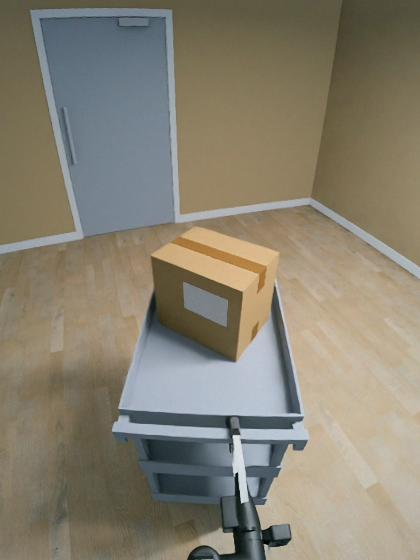

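Request:
move(
  blocking=false,
  r1={"base":{"strafe_m":-0.05,"translate_m":0.35},"joints":{"lift_m":0.35},"contact_limits":{"translate_m":0.3}},
)

Request:
wait(
  seconds=4,
  cameras=["r1_head_camera"],
)

Request:
move(
  blocking=false,
  r1={"base":{"translate_m":0.75},"contact_limits":{"translate_m":0.6},"pace":"slow"},
)

Request:
wait(
  seconds=5,
  cameras=["r1_head_camera","r1_head_left_camera","r2_head_camera"],
)

Scene clock: 181.43 s.
earlier move: r2 done
move: r1 moving
r1.base_odometry: x=+0.124 y=+1.722 heading=+2.921
r1.turned_by_wheels: +0.000
r1.turned_by_imu: +0.000
r1.base_tilt: forward=-1.6 right=+1.3
r1.lidar_m: 0.63 0.67 0.84 2.39 2.57 2.31 2.22 2.32 2.31 2.18 0.80 0.65
r1.base_status: translate_m moving; strafe_m moving
r1.joint_positions: lift_m=+0.563 arm_m=+0.000 wrist_yaw_rad=+3.089 wrist_pitch_rad=+0.002 wrist_roll_rad=+0.000 gripper_m=+0.056
r1.joint_status: lift_m moving
r1.measured_speeds: translate_m=+0.122 strafe_m=-0.018 rotate_rad=-0.004 lift_m=-0.146 arm_m=+0.000 wrist_yaw_rad=+0.000 wrist_pitch_rad=+0.000 wrist_roll_rad=+0.000
r1.motor_effort: lift_m=+12(25) arm_m=-4(4) wheel_0=+4(10) wheel_1=+3(5) wheel_2=-9(9)
r1.servo_current: wrist_yaw_rad=39(59) wrist_pitch_rad=46(46) wrist_roll_rad=59(59) gripper_m=39(46)
r1.contact_limits: translate_m 0.3
r1.hand_pose: x=-0.1125 y=+0.1024 z=+0.7402 quat_wxyz=(+0.026, -0.001, +0.000, +1.000)
r1.wrist_depth_mm: 136 138 - - - - - / 111 139 - - - - - / 114 139 252 - - - - / 136 152 - - - - - / - - - - - - - / - - 193 - 187 - - / 1863 1618 1618 154 1756 1618 1756
r2.base_odometry: x=+0.273 y=-0.759 heading=-2.418
r2.turned_by_wheels: +0.000
r2.turned_by_imu: +0.003
r2.base_tilt: forward=-0.6 right=+0.1
r2.lidar_m: 0.44 0.50 2.24 1.87 1.87 2.17 1.92 1.91 2.17 2.85 2.85 3.22
r2.base_status: done
r2.joint_positions: lift_m=+0.665 arm_m=+0.000 wrist_yaw_rad=+0.004 wrist_pitch_rad=+0.002 wrist_roll_rad=+1.569 gripper_m=+0.040
r2.joint_status: not commanded
r2.measured_speeds: all 0
r2.motor_effort: lift_m=+17(17) arm_m=-3(4) wheel_0=-2(3) wheel_1=-5(5) wheel_2=+7(7)
r2.servo_current: wrist_yaw_rad=39(52) wrist_pitch_rad=46(46) wrist_roll_rad=52(52) gripper_m=59(59)
r2.contact_limits: translate_m 0.5
r2.hand_pose: x=+0.4596 y=-0.0863 z=+0.8427 quat_wxyz=(+0.708, +0.706, +0.002, +0.001)
r2.wrist_depth_mm: - - - - - 1708 1160 / - - - - - 1661 1182 / - - - - - 1366 1138 / - - 591 266 263 252 - / - - 512 181 241 246 - / - - 193 185 186 - - / - - - - - - -
pictures: none

Scene clock: 183.60 s.
earlier move: r1 done
r1.base_odometry: x=-0.177 y=+1.836 heading=+2.921
r1.turned_by_wheels: +0.000
r1.turned_by_imu: +0.000
r1.base_tilt: forward=-1.6 right=+1.2
r1.lidar_m: 0.31 0.31 0.50 1.07 2.60 2.63 2.53 2.66 2.30 0.98 0.43 0.33
r1.base_status: done
r1.joint_positions: lift_m=+0.351 arm_m=+0.000 wrist_yaw_rad=+3.089 wrist_pitch_rad=+0.002 wrist_roll_rad=+0.000 gripper_m=+0.056
r1.joint_status: all done
r1.measured_speeds: all 0
r1.motor_effort: lift_m=+13(25) arm_m=-4(4) wheel_0=+2(10) wheel_1=+2(6) wheel_2=+1(10)
r1.servo_current: wrist_yaw_rad=52(65) wrist_pitch_rad=46(52) wrist_roll_rad=46(72) gripper_m=39(46)
r1.contact_limits: translate_m 0.3
r1.hand_pose: x=-0.1125 y=+0.1024 z=+0.5281 quat_wxyz=(+0.026, -0.001, +0.000, +1.000)
r1.wrist_depth_mm: 136 139 - - - - - / 112 139 - - - - - / 116 139 260 - - - - / 137 158 - - - - - / - - - - - - - / 1921 1921 193 1983 187 - 1808 / 1366 1205 1229 153 1255 1182 1255
r2.base_odometry: x=+0.273 y=-0.759 heading=-2.418
r2.turned_by_wheels: +0.000
r2.turned_by_imu: +0.000
r2.base_tilt: forward=-0.7 right=+0.0
r2.lidar_m: 0.42 0.46 2.28 1.86 1.87 2.17 1.92 1.92 2.14 2.85 2.82 3.22
r2.base_status: done
r2.joint_positions: lift_m=+0.665 arm_m=+0.000 wrist_yaw_rad=+0.004 wrist_pitch_rad=+0.002 wrist_roll_rad=+1.569 gripper_m=+0.040
r2.joint_status: not commanded
r2.measured_speeds: all 0
r2.motor_effort: lift_m=+17(17) arm_m=-3(4) wheel_0=-2(3) wheel_1=-5(6) wheel_2=+7(7)
r2.servo_current: wrist_yaw_rad=46(65) wrist_pitch_rad=39(46) wrist_roll_rad=39(65) gripper_m=65(65)
r2.contact_limits: translate_m 0.5
r2.hand_pose: x=+0.4596 y=-0.0863 z=+0.8427 quat_wxyz=(+0.708, +0.706, +0.002, +0.001)
r2.wrist_depth_mm: - - - - - 1708 1160 / - - - - - 1756 1182 / - - - - - 1366 1138 / - - 591 265 262 252 - / - - 512 181 240 246 - / - - 193 185 186 - - / - - - - - - -
wait: 2.17 of 4 s (r1 has come to rest)
Images, in order (width x height): r1_head_camera 420x560.

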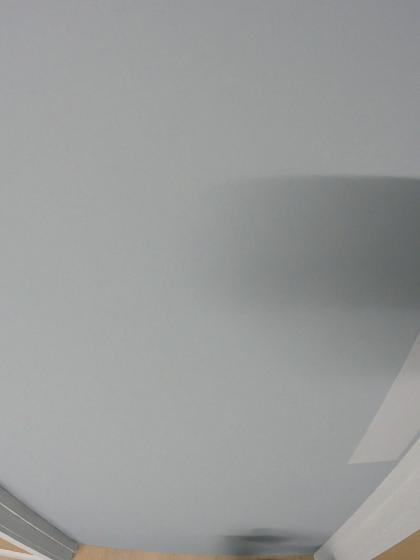

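Scene clock: 184.10 s.
move: r1 moving
r1.base_odometry: x=-0.189 y=+1.839 heading=+2.921
r1.turned_by_wheels: +0.000
r1.turned_by_imu: +0.000
r1.base_tilt: forward=-1.6 right=+1.2
r1.lidar_m: 0.29 0.30 0.47 0.99 2.63 2.64 2.53 2.68 2.31 0.94 0.41 0.32
r1.base_status: translate_m moving
r1.joint_positions: lift_m=+0.351 arm_m=+0.000 wrist_yaw_rad=+3.089 wrist_pitch_rad=+0.002 wrist_roll_rad=+0.000 gripper_m=+0.056
r1.joint_status: not commanded
r1.measured_speeds: translate_m=+0.049 strafe_m=+0.000 rotate_rad=+0.001 lift_m=+0.000 arm_m=+0.000 wrist_yaw_rad=+0.000 wrist_pitch_rad=+0.000 wrist_roll_rad=+0.000
r1.motor_effort: lift_m=+12(13) arm_m=-4(4) wheel_0=+5(6) wheel_1=+4(5) wheel_2=-5(7)
r1.servo_current: wrist_yaw_rad=39(59) wrist_pitch_rad=46(46) wrist_roll_rad=52(65) gripper_m=46(46)
r1.contact_limits: translate_m 0.6
r1.hand_pose: x=-0.1125 y=+0.1024 z=+0.5281 quat_wxyz=(+0.026, -0.001, +0.000, +1.000)
r1.wrist_depth_mm: 136 138 - - - - - / 112 139 - - - - - / 116 139 262 - - - - / 137 158 - - - - - / - - - - - - - / 1921 1983 193 1921 188 - 1863 / 1397 1205 1205 153 1281 1182 1255
r2: as last shown
r2.contact_limits: translate_m 0.5
pictures: none

Scene clock: 189.10 s.
earlier move: r1 moving
r1.base_odometry: x=-0.664 y=+1.945 heading=+2.922
r1.turned_by_wheels: +0.001
r1.turned_by_imu: +0.034
r1.base_tilt: forward=-1.6 right=+1.3
r1.lidar_m: 0.25 - 0.25 0.29 0.63 3.09 3.04 3.16 0.35 0.39 2.34 0.31
r1.base_status: translate_m moving
r1.joint_positions: lift_m=+0.350 arm_m=+0.000 wrist_yaw_rad=+3.100 wrist_pitch_rad=+0.002 wrist_roll_rad=+0.000 gripper_m=+0.056
r1.joint_status: not commanded
r1.measured_speeds: translate_m=+0.099 strafe_m=-0.001 rotate_rad=+0.004 lift_m=+0.000 arm_m=+0.000 wrist_yaw_rad=+0.000 wrist_pitch_rad=+0.000 wrist_roll_rad=+0.000
r1.motor_effort: lift_m=+14(14) arm_m=+9(9) wheel_0=+9(22) wheel_1=+14(17) wheel_2=-13(19)
r1.servo_current: wrist_yaw_rad=72(85) wrist_pitch_rad=39(52) wrist_roll_rad=59(72) gripper_m=39(52)
r1.contact_limits: translate_m 0.6
r1.hand_pose: x=-0.1141 y=+0.0992 z=+0.5280 quat_wxyz=(+0.021, -0.001, +0.000, +1.000)
r1.wrist_depth_mm: - 136 - - - - - / - 136 216 - - - - / 107 135 182 - - - - / 123 137 272 - - - - / - - - - - - - / 1983 1983 193 1921 187 - 1808 / 1366 1205 1255 153 1182 1182 1229
r2.base_odometry: x=+0.273 y=-0.759 heading=-2.418
r2.turned_by_wheels: +0.000
r2.turned_by_imu: +0.001
r2.base_tilt: forward=-0.7 right=+0.0
r2.lidar_m: 0.42 0.49 2.28 1.88 1.88 2.18 1.94 1.93 2.18 2.85 2.85 3.25
r2.base_status: not commanded
r2.joint_positions: lift_m=+0.665 arm_m=+0.000 wrist_yaw_rad=+0.004 wrist_pitch_rad=+0.002 wrist_roll_rad=+1.569 gripper_m=+0.040
r2.joint_status: not commanded
r2.measured_speeds: all 0
r2.motor_effort: lift_m=+17(17) arm_m=-4(4) wheel_0=-3(3) wheel_1=-5(6) wheel_2=+7(7)
r2.servo_current: wrist_yaw_rad=46(65) wrist_pitch_rad=39(52) wrist_roll_rad=52(59) gripper_m=59(65)
r2.contact_limits: translate_m 0.5
r2.hand_pose: x=+0.4596 y=-0.0863 z=+0.8427 quat_wxyz=(+0.708, +0.706, +0.002, +0.001)
r2.wrist_depth_mm: - - - - - 1708 1160 / - - - - - 1661 1182 / - - - - - 1397 1118 / - - 591 266 263 253 - / - - 517 180 241 247 - / - - 193 185 186 - - / - - - - - - -
wait: 5.00 s; no rest
Images, in order (width x height): r1_head_camera 420x560, r1_head_left_camera 420x672, r2_head_camera 420x560.

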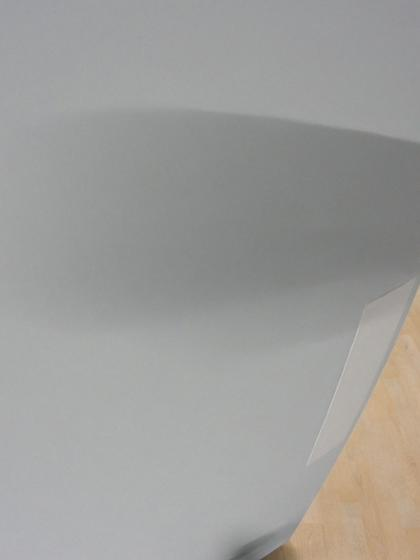

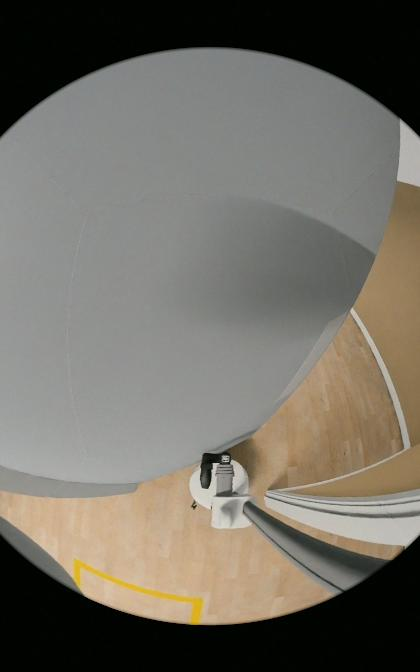

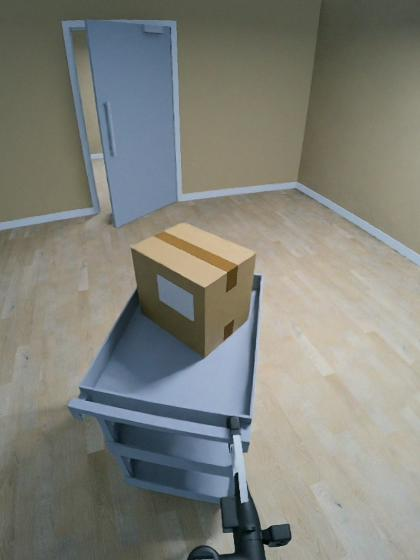

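Request:
move(
  blocking=false,
  r1={"base":{"translate_m":0.9,"strafe_m":0.05},"contact_limits":{"translate_m":0.6},"pace":"slow"},
)

Request:
wait(
  seconds=6,
  cameras=["r1_head_camera","r1_head_left_camera","r2_head_camera"],
)

Scene clock: 193.93 s.
earlier move: r1 done
move: r1 moving
r1.base_odometry: x=-0.920 y=+2.002 heading=+2.922
r1.turned_by_wheels: +0.001
r1.turned_by_imu: +0.000
r1.base_tilt: forward=-1.6 right=+1.3
r1.lidar_m: 0.25 0.25 0.27 0.25 0.38 3.38 3.33 0.53 0.52 1.70 2.37 3.37
r1.base_status: translate_m moving; strafe_m moving
r1.joint_positions: lift_m=+0.350 arm_m=+0.000 wrist_yaw_rad=+3.092 wrist_pitch_rad=+0.002 wrist_roll_rad=+0.000 gripper_m=+0.056
r1.joint_status: not commanded
r1.measured_speeds: translate_m=+0.048 strafe_m=+0.003 rotate_rad=-0.002 lift_m=+0.000 arm_m=+0.000 wrist_yaw_rad=+0.000 wrist_pitch_rad=+0.000 wrist_roll_rad=+0.000
r1.motor_effort: lift_m=+14(14) arm_m=+5(5) wheel_0=+7(8) wheel_1=+16(16) wheel_2=-12(14)
r1.servo_current: wrist_yaw_rad=65(65) wrist_pitch_rad=39(46) wrist_roll_rad=33(59) gripper_m=39(46)
r1.contact_limits: translate_m 0.6
r1.hand_pose: x=-0.1129 y=+0.1015 z=+0.5280 quat_wxyz=(+0.025, -0.001, +0.000, +1.000)
r1.wrist_depth_mm: - 136 - - - - - / - 137 - - - - - / 109 138 202 - - - - / 123 138 - - - - - / - - - - - - - / 1921 1983 194 1863 187 - 1808 / 1336 1205 1205 153 1308 1182 1336
r2: as last shown
r2.contact_limits: translate_m 0.5
pictures: none

Scene clock: 199.93 s.
earlier move: r1 moving
r1.base_odometry: x=-1.501 y=+2.098 heading=+2.922
r1.turned_by_wheels: +0.000
r1.turned_by_imu: -0.001
r1.base_tilt: forward=-1.6 right=+1.3
r1.lidar_m: 1.79 3.29 2.48 0.25 0.25 0.50 3.95 1.03 1.41 2.33 2.44 2.32
r1.base_status: translate_m moving; strafe_m moving
r1.joint_positions: lift_m=+0.350 arm_m=+0.000 wrist_yaw_rad=+3.092 wrist_pitch_rad=+0.002 wrist_roll_rad=+0.000 gripper_m=+0.056
r1.joint_status: not commanded
r1.measured_speeds: translate_m=+0.099 strafe_m=+0.005 rotate_rad=+0.006 lift_m=+0.000 arm_m=+0.000 wrist_yaw_rad=+0.000 wrist_pitch_rad=+0.000 wrist_roll_rad=+0.000
r1.motor_effort: lift_m=+13(14) arm_m=+5(5) wheel_0=+3(10) wheel_1=+7(16) wheel_2=-5(14)
r1.servo_current: wrist_yaw_rad=46(72) wrist_pitch_rad=39(52) wrist_roll_rad=65(65) gripper_m=39(52)
r1.contact_limits: translate_m 0.6
r1.hand_pose: x=-0.1129 y=+0.1016 z=+0.5280 quat_wxyz=(+0.025, -0.001, +0.000, +1.000)
r1.wrist_depth_mm: - 137 - - - 480 255 / - 137 - - - 488 257 / 109 138 202 - - 504 262 / 124 138 - - - 508 263 / - - - - - 504 263 / - 1756 194 1921 187 504 260 / - 1025 1205 153 1281 342 258
r2.base_odometry: x=+0.273 y=-0.759 heading=-2.418
r2.turned_by_wheels: +0.000
r2.turned_by_imu: +0.001
r2.base_tilt: forward=-0.7 right=+0.1
r2.lidar_m: 0.43 0.47 2.25 1.87 1.87 2.16 1.91 1.93 2.19 2.84 2.85 3.21
r2.base_status: not commanded
r2.joint_positions: lift_m=+0.665 arm_m=+0.000 wrist_yaw_rad=+0.004 wrist_pitch_rad=+0.002 wrist_roll_rad=+1.569 gripper_m=+0.040
r2.joint_status: not commanded
r2.measured_speeds: all 0
r2.motor_effort: lift_m=+17(17) arm_m=-3(4) wheel_0=-3(3) wheel_1=-5(6) wheel_2=+7(7)
r2.servo_current: wrist_yaw_rad=59(65) wrist_pitch_rad=39(52) wrist_roll_rad=52(65) gripper_m=52(65)
r2.contact_limits: translate_m 0.5
r2.hand_pose: x=+0.4596 y=-0.0863 z=+0.8427 quat_wxyz=(+0.708, +0.706, +0.002, +0.001)
r2.wrist_depth_mm: - - - - - 1708 1182 / - - - - - 1708 1182 / - - - - - 1430 1098 / - - 597 265 263 253 - / - - 508 181 245 245 - / - - 193 185 186 - - / - - - - - - -
wait: 6.00 s; no rest
Images, in order (width x height): r1_head_camera 420x560, r1_head_left_camera 420x672, r2_head_camera 420x560.

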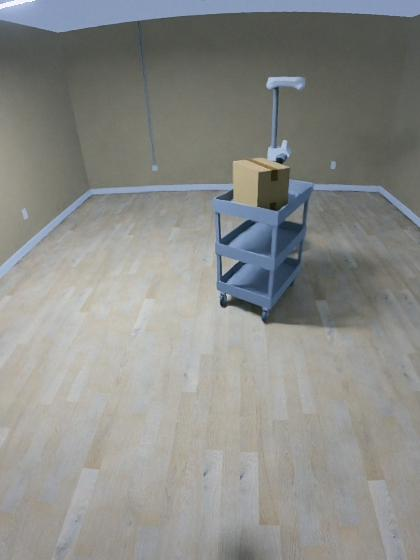

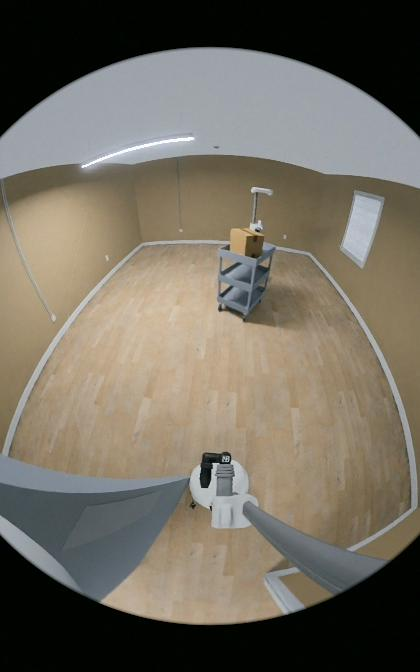

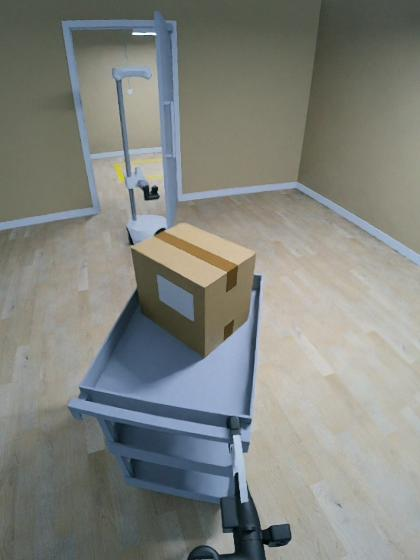

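Request:
wait(
  seconds=0,
  cameras=["r1_head_left_camera","r2_head_camera"],
)

Scene clock: 211.70 s.
earlier move: r1 done
r1.base_odometry: x=-1.797 y=+2.147 heading=+2.922
r1.turned_by_wheels: +0.000
r1.turned_by_imu: -0.001
r1.base_tilt: forward=-1.6 right=+1.3
r1.lidar_m: 1.48 3.30 2.47 2.38 1.65 1.23 1.20 1.25 1.84 2.32 2.47 1.67
r1.base_status: done
r1.joint_positions: lift_m=+0.350 arm_m=+0.000 wrist_yaw_rad=+3.092 wrist_pitch_rad=+0.002 wrist_roll_rad=+0.000 gripper_m=+0.056
r1.joint_status: not commanded
r1.measured_speeds: all 0
r1.motor_effort: lift_m=+14(14) arm_m=+5(5) wheel_0=+3(10) wheel_1=+2(17) wheel_2=-1(14)
r1.servo_current: wrist_yaw_rad=46(72) wrist_pitch_rad=39(52) wrist_roll_rad=52(72) gripper_m=39(52)
r1.contact_limits: translate_m 0.6
r1.hand_pose: x=-0.1129 y=+0.1016 z=+0.5280 quat_wxyz=(+0.025, -0.001, +0.000, +1.000)
r1.wrist_depth_mm: 136 138 - - - - - / 108 138 - - - - - / 115 139 214 - - - - / 136 153 243 - - - - / - - - - - - - / - - 190 - 188 - - / 1255 164 1138 143 1205 1138 1229
r2.base_odometry: x=+0.273 y=-0.759 heading=-2.418
r2.turned_by_wheels: +0.000
r2.turned_by_imu: +0.001
r2.base_tilt: forward=-0.7 right=+0.1
r2.lidar_m: 0.41 0.47 2.27 1.86 1.86 2.18 1.92 1.92 2.17 2.86 2.84 3.25
r2.base_status: not commanded
r2.joint_positions: lift_m=+0.665 arm_m=+0.000 wrist_yaw_rad=+0.004 wrist_pitch_rad=+0.002 wrist_roll_rad=+1.569 gripper_m=+0.040
r2.joint_status: not commanded
r2.measured_speeds: all 0
r2.motor_effort: lift_m=+17(17) arm_m=-4(4) wheel_0=-2(3) wheel_1=-5(6) wheel_2=+7(7)
r2.servo_current: wrist_yaw_rad=39(65) wrist_pitch_rad=39(52) wrist_roll_rad=52(65) gripper_m=59(65)
r2.contact_limits: translate_m 0.5
r2.hand_pose: x=+0.4596 y=-0.0863 z=+0.8427 quat_wxyz=(+0.708, +0.706, +0.002, +0.001)
r2.wrist_depth_mm: - - - - - 1708 1160 / - - - - - 1756 1182 / - - - - - 1397 1098 / - - 591 267 262 253 - / - - 512 182 240 246 - / - - 193 184 186 - - / - - - - - - -
Images, in order (width x height): r1_head_left_camera 420x672, r2_head_camera 420x560.

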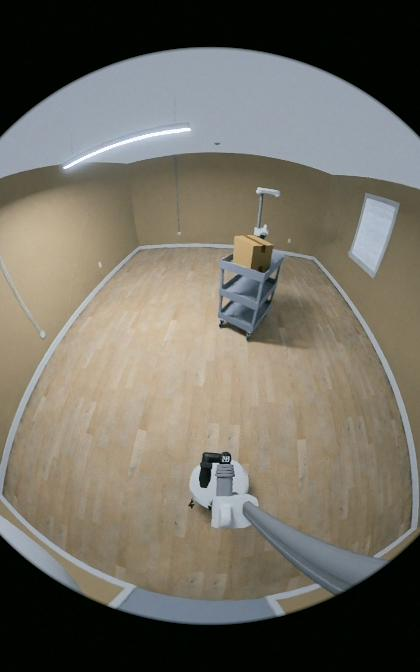

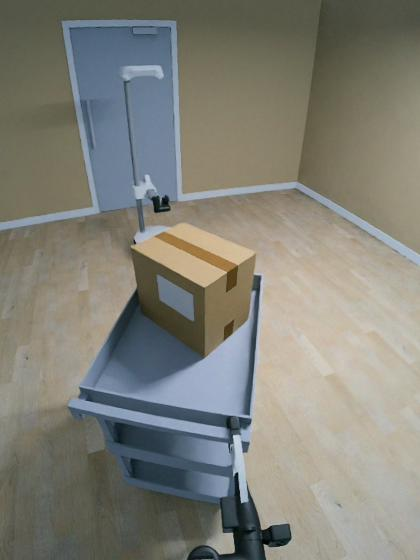

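Request:
move(
  blocking=false,
  r1={"base":{"rotate_rad":3.14},"joints":{"lift_m":0.8},"pace":"default"},
)

Request:
wait(
  seconds=4,
)

Request:
move(
  blocking=false,
  r1={"base":{"strafe_m":0.42},"joints":{"wrist_yaw_rad":0,"gripper_m":0.1}},
)

Request:
wait(
  seconds=4,
  cameras=["r1_head_camera","r1_wrist_camera"],
)

Scene clock: 240.50 s.
move: r1 moving
r1.base_odometry: x=-1.797 y=+2.147 heading=-3.110
r1.turned_by_wheels: +0.252
r1.turned_by_imu: +0.252
r1.base_tilt: forward=-1.6 right=+1.3
r1.lidar_m: 1.68 2.71 2.38 2.30 1.40 1.23 1.18 1.47 2.34 2.34 2.79 1.48
r1.base_status: rotate_rad moving
r1.joint_positions: lift_m=+0.387 arm_m=+0.000 wrist_yaw_rad=+3.092 wrist_pitch_rad=+0.002 wrist_roll_rad=+0.000 gripper_m=+0.056
r1.joint_status: lift_m moving
r1.measured_speeds: translate_m=+0.000 strafe_m=+0.000 rotate_rad=+0.974 lift_m=+0.146 arm_m=+0.000 wrist_yaw_rad=+0.000 wrist_pitch_rad=+0.000 wrist_roll_rad=+0.000
r1.motor_effort: lift_m=+27(27) arm_m=+5(5) wheel_0=-9(9) wheel_1=-9(9) wheel_2=-7(8)
r1.servo_current: wrist_yaw_rad=20(59) wrist_pitch_rad=39(46) wrist_roll_rad=46(59) gripper_m=46(46)
r1.hand_pose: x=-0.1129 y=+0.1016 z=+0.5650 quat_wxyz=(+0.025, -0.001, +0.000, +1.000)
r1.wrist_depth_mm: 135 138 - - - - - / 109 138 - - - - - / 116 139 216 - - - - / 135 153 245 - - - - / - - - - - - - / - - 190 - 187 - - / 1308 1182 1205 137 1160 1182 -
r2: as last shown
r2.turned_by_imu: +0.000
r2.contact_limits: translate_m 0.5
pictures: none

Scene clock: 242.87 s.
earlier move: r1 done
r1.base_odometry: x=-1.797 y=+2.147 heading=-0.222
r1.turned_by_wheels: +2.888
r1.turned_by_imu: +2.903
r1.base_tilt: forward=-1.6 right=+1.3
r1.lidar_m: 1.21 1.20 1.79 2.32 2.44 1.79 1.50 3.34 2.49 2.41 1.70 1.27
r1.base_status: done
r1.joint_positions: lift_m=+0.800 arm_m=+0.000 wrist_yaw_rad=+3.092 wrist_pitch_rad=+0.002 wrist_roll_rad=+0.000 gripper_m=+0.056
r1.joint_status: all done
r1.measured_speeds: all 0
r1.motor_effort: lift_m=+25(29) arm_m=+5(5) wheel_0=-3(10) wheel_1=-2(9) wheel_2=+0(9)
r1.servo_current: wrist_yaw_rad=59(72) wrist_pitch_rad=39(52) wrist_roll_rad=59(72) gripper_m=39(46)
r1.hand_pose: x=-0.1129 y=+0.1016 z=+0.9771 quat_wxyz=(+0.025, -0.001, +0.000, +1.000)
r1.wrist_depth_mm: 136 138 - - - - - / 113 139 - - - - - / 117 139 265 - - - - / 137 160 - 1708 - - - / - - - - - - - / - - 193 - 187 - - / - - - 143 - - -
r2.base_odometry: x=+0.273 y=-0.759 heading=-2.418
r2.turned_by_wheels: +0.000
r2.turned_by_imu: +0.000
r2.base_tilt: forward=-0.7 right=+0.1
r2.lidar_m: 0.43 0.49 2.29 1.88 1.88 2.16 1.91 1.91 2.15 2.86 2.86 3.20
r2.base_status: not commanded
r2.joint_positions: lift_m=+0.665 arm_m=+0.000 wrist_yaw_rad=+0.004 wrist_pitch_rad=+0.002 wrist_roll_rad=+1.569 gripper_m=+0.040
r2.joint_status: not commanded
r2.measured_speeds: all 0
r2.motor_effort: lift_m=+17(17) arm_m=-3(4) wheel_0=-2(3) wheel_1=-5(5) wheel_2=+7(7)
r2.servo_current: wrist_yaw_rad=52(65) wrist_pitch_rad=33(46) wrist_roll_rad=59(65) gripper_m=52(65)
r2.contact_limits: translate_m 0.5
r2.hand_pose: x=+0.4596 y=-0.0863 z=+0.8427 quat_wxyz=(+0.708, +0.706, +0.002, +0.001)
r2.wrist_depth_mm: - - - - - 1708 1182 / - - - - - 1708 1182 / - - - - - 1397 1138 / - - 591 266 262 253 - / - - 512 181 240 246 - / - - 193 185 186 - - / - - - - - - -
wait: 2.37 of 4 s (r1 has come to rest)
pictures: none

Scene clock: 243.37 s.
move: r1 moving
r1.base_odometry: x=-1.789 y=+2.183 heading=-0.222
r1.turned_by_wheels: +0.000
r1.turned_by_imu: +0.000
r1.base_tilt: forward=-1.6 right=+1.3
r1.lidar_m: 1.19 1.18 1.79 2.28 2.41 1.97 1.49 3.42 2.54 2.44 1.68 1.24
r1.base_status: strafe_m moving
r1.joint_positions: lift_m=+0.800 arm_m=+0.000 wrist_yaw_rad=+2.503 wrist_pitch_rad=+0.002 wrist_roll_rad=+0.000 gripper_m=+0.075
r1.joint_status: wrist_yaw_rad moving; gripper_m moving
r1.measured_speeds: translate_m=+0.000 strafe_m=+0.141 rotate_rad=+0.001 lift_m=+0.000 arm_m=+0.000 wrist_yaw_rad=-1.822 wrist_pitch_rad=+0.000 wrist_roll_rad=+0.000
r1.motor_effort: lift_m=+25(25) arm_m=+5(5) wheel_0=-9(11) wheel_1=+9(9) wheel_2=+1(2)
r1.servo_current: wrist_yaw_rad=85(130) wrist_pitch_rad=46(46) wrist_roll_rad=33(59) gripper_m=65(78)
r1.hand_pose: x=-0.0086 y=+0.2421 z=+0.9771 quat_wxyz=(+0.314, -0.001, +0.000, +0.949)
r1.wrist_depth_mm: - - - - - - - / - - - - - - - / - - - - - - - / - - - - - - - / - - - - - - - / - - 195 - 191 - - / - 1464 - 151 - - -
r2: as last shown
r2.contact_limits: translate_m 0.5
pictures: none

Scene clock: 245.60 s.
earlier move: r1 done
r1.base_odometry: x=-1.705 y=+2.557 heading=-0.222
r1.turned_by_wheels: +0.000
r1.turned_by_imu: +0.002
r1.base_tilt: forward=-1.6 right=+1.3
r1.lidar_m: 1.18 1.29 1.82 1.89 2.02 2.81 1.48 1.77 2.92 2.82 1.72 1.26
r1.base_status: done
r1.joint_positions: lift_m=+0.800 arm_m=+0.000 wrist_yaw_rad=+0.003 wrist_pitch_rad=+0.002 wrist_roll_rad=+0.000 gripper_m=+0.100
r1.joint_status: all done
r1.measured_speeds: all 0
r1.motor_effort: lift_m=+25(25) arm_m=+5(5) wheel_0=+0(11) wheel_1=+0(11) wheel_2=+0(2)
r1.servo_current: wrist_yaw_rad=52(130) wrist_pitch_rad=33(52) wrist_roll_rad=39(65) gripper_m=46(85)
r1.hand_pose: x=+0.4594 y=-0.0866 z=+0.9771 quat_wxyz=(+1.000, +0.000, +0.001, +0.001)
r1.wrist_depth_mm: - - - - - - - / - - - - - - - / - - - - - - - / - - - - - - - / - - - - - - - / - 193 195 - 189 - - / - - - 139 - - -
r2.base_odometry: x=+0.273 y=-0.759 heading=-2.418
r2.turned_by_wheels: +0.000
r2.turned_by_imu: +0.000
r2.base_tilt: forward=-0.7 right=+0.0
r2.lidar_m: 0.40 0.48 2.29 1.89 1.86 2.14 1.94 1.92 2.20 2.85 2.85 3.25
r2.base_status: not commanded
r2.joint_positions: lift_m=+0.665 arm_m=+0.000 wrist_yaw_rad=+0.004 wrist_pitch_rad=+0.002 wrist_roll_rad=+1.569 gripper_m=+0.040
r2.joint_status: not commanded
r2.measured_speeds: all 0
r2.motor_effort: lift_m=+17(17) arm_m=-4(4) wheel_0=-3(3) wheel_1=-5(6) wheel_2=+7(7)
r2.servo_current: wrist_yaw_rad=46(65) wrist_pitch_rad=39(46) wrist_roll_rad=46(59) gripper_m=59(65)
r2.contact_limits: translate_m 0.5
r2.hand_pose: x=+0.4596 y=-0.0863 z=+0.8427 quat_wxyz=(+0.708, +0.706, +0.002, +0.001)
r2.wrist_depth_mm: - - - - - 1708 1160 / - - - - - 1708 1182 / - - - - - 1397 1118 / - - 585 266 262 253 - / - - 512 181 240 246 - / - - 193 185 186 - - / - - - - - - -
wait: 2.23 of 4 s (r1 has come to rest)
Images, in order (width x height): r1_head_camera 420x560, r1_wrist_camera 616x392.

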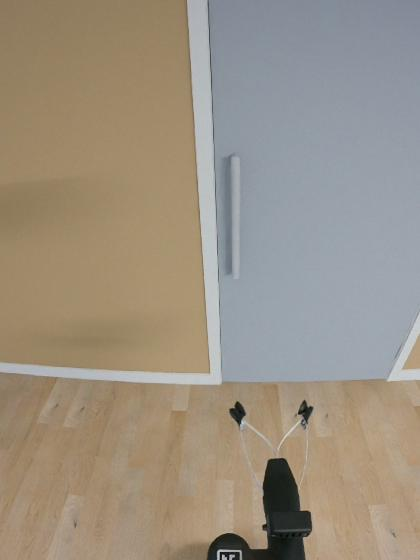

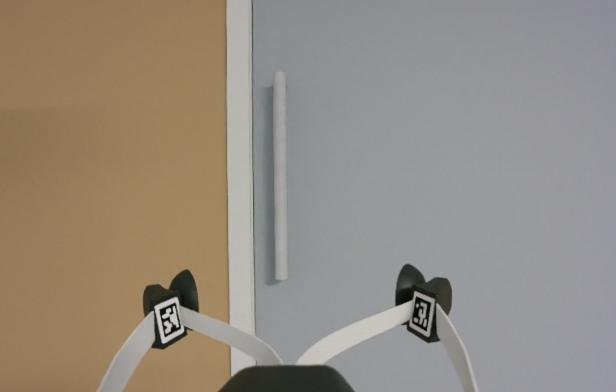

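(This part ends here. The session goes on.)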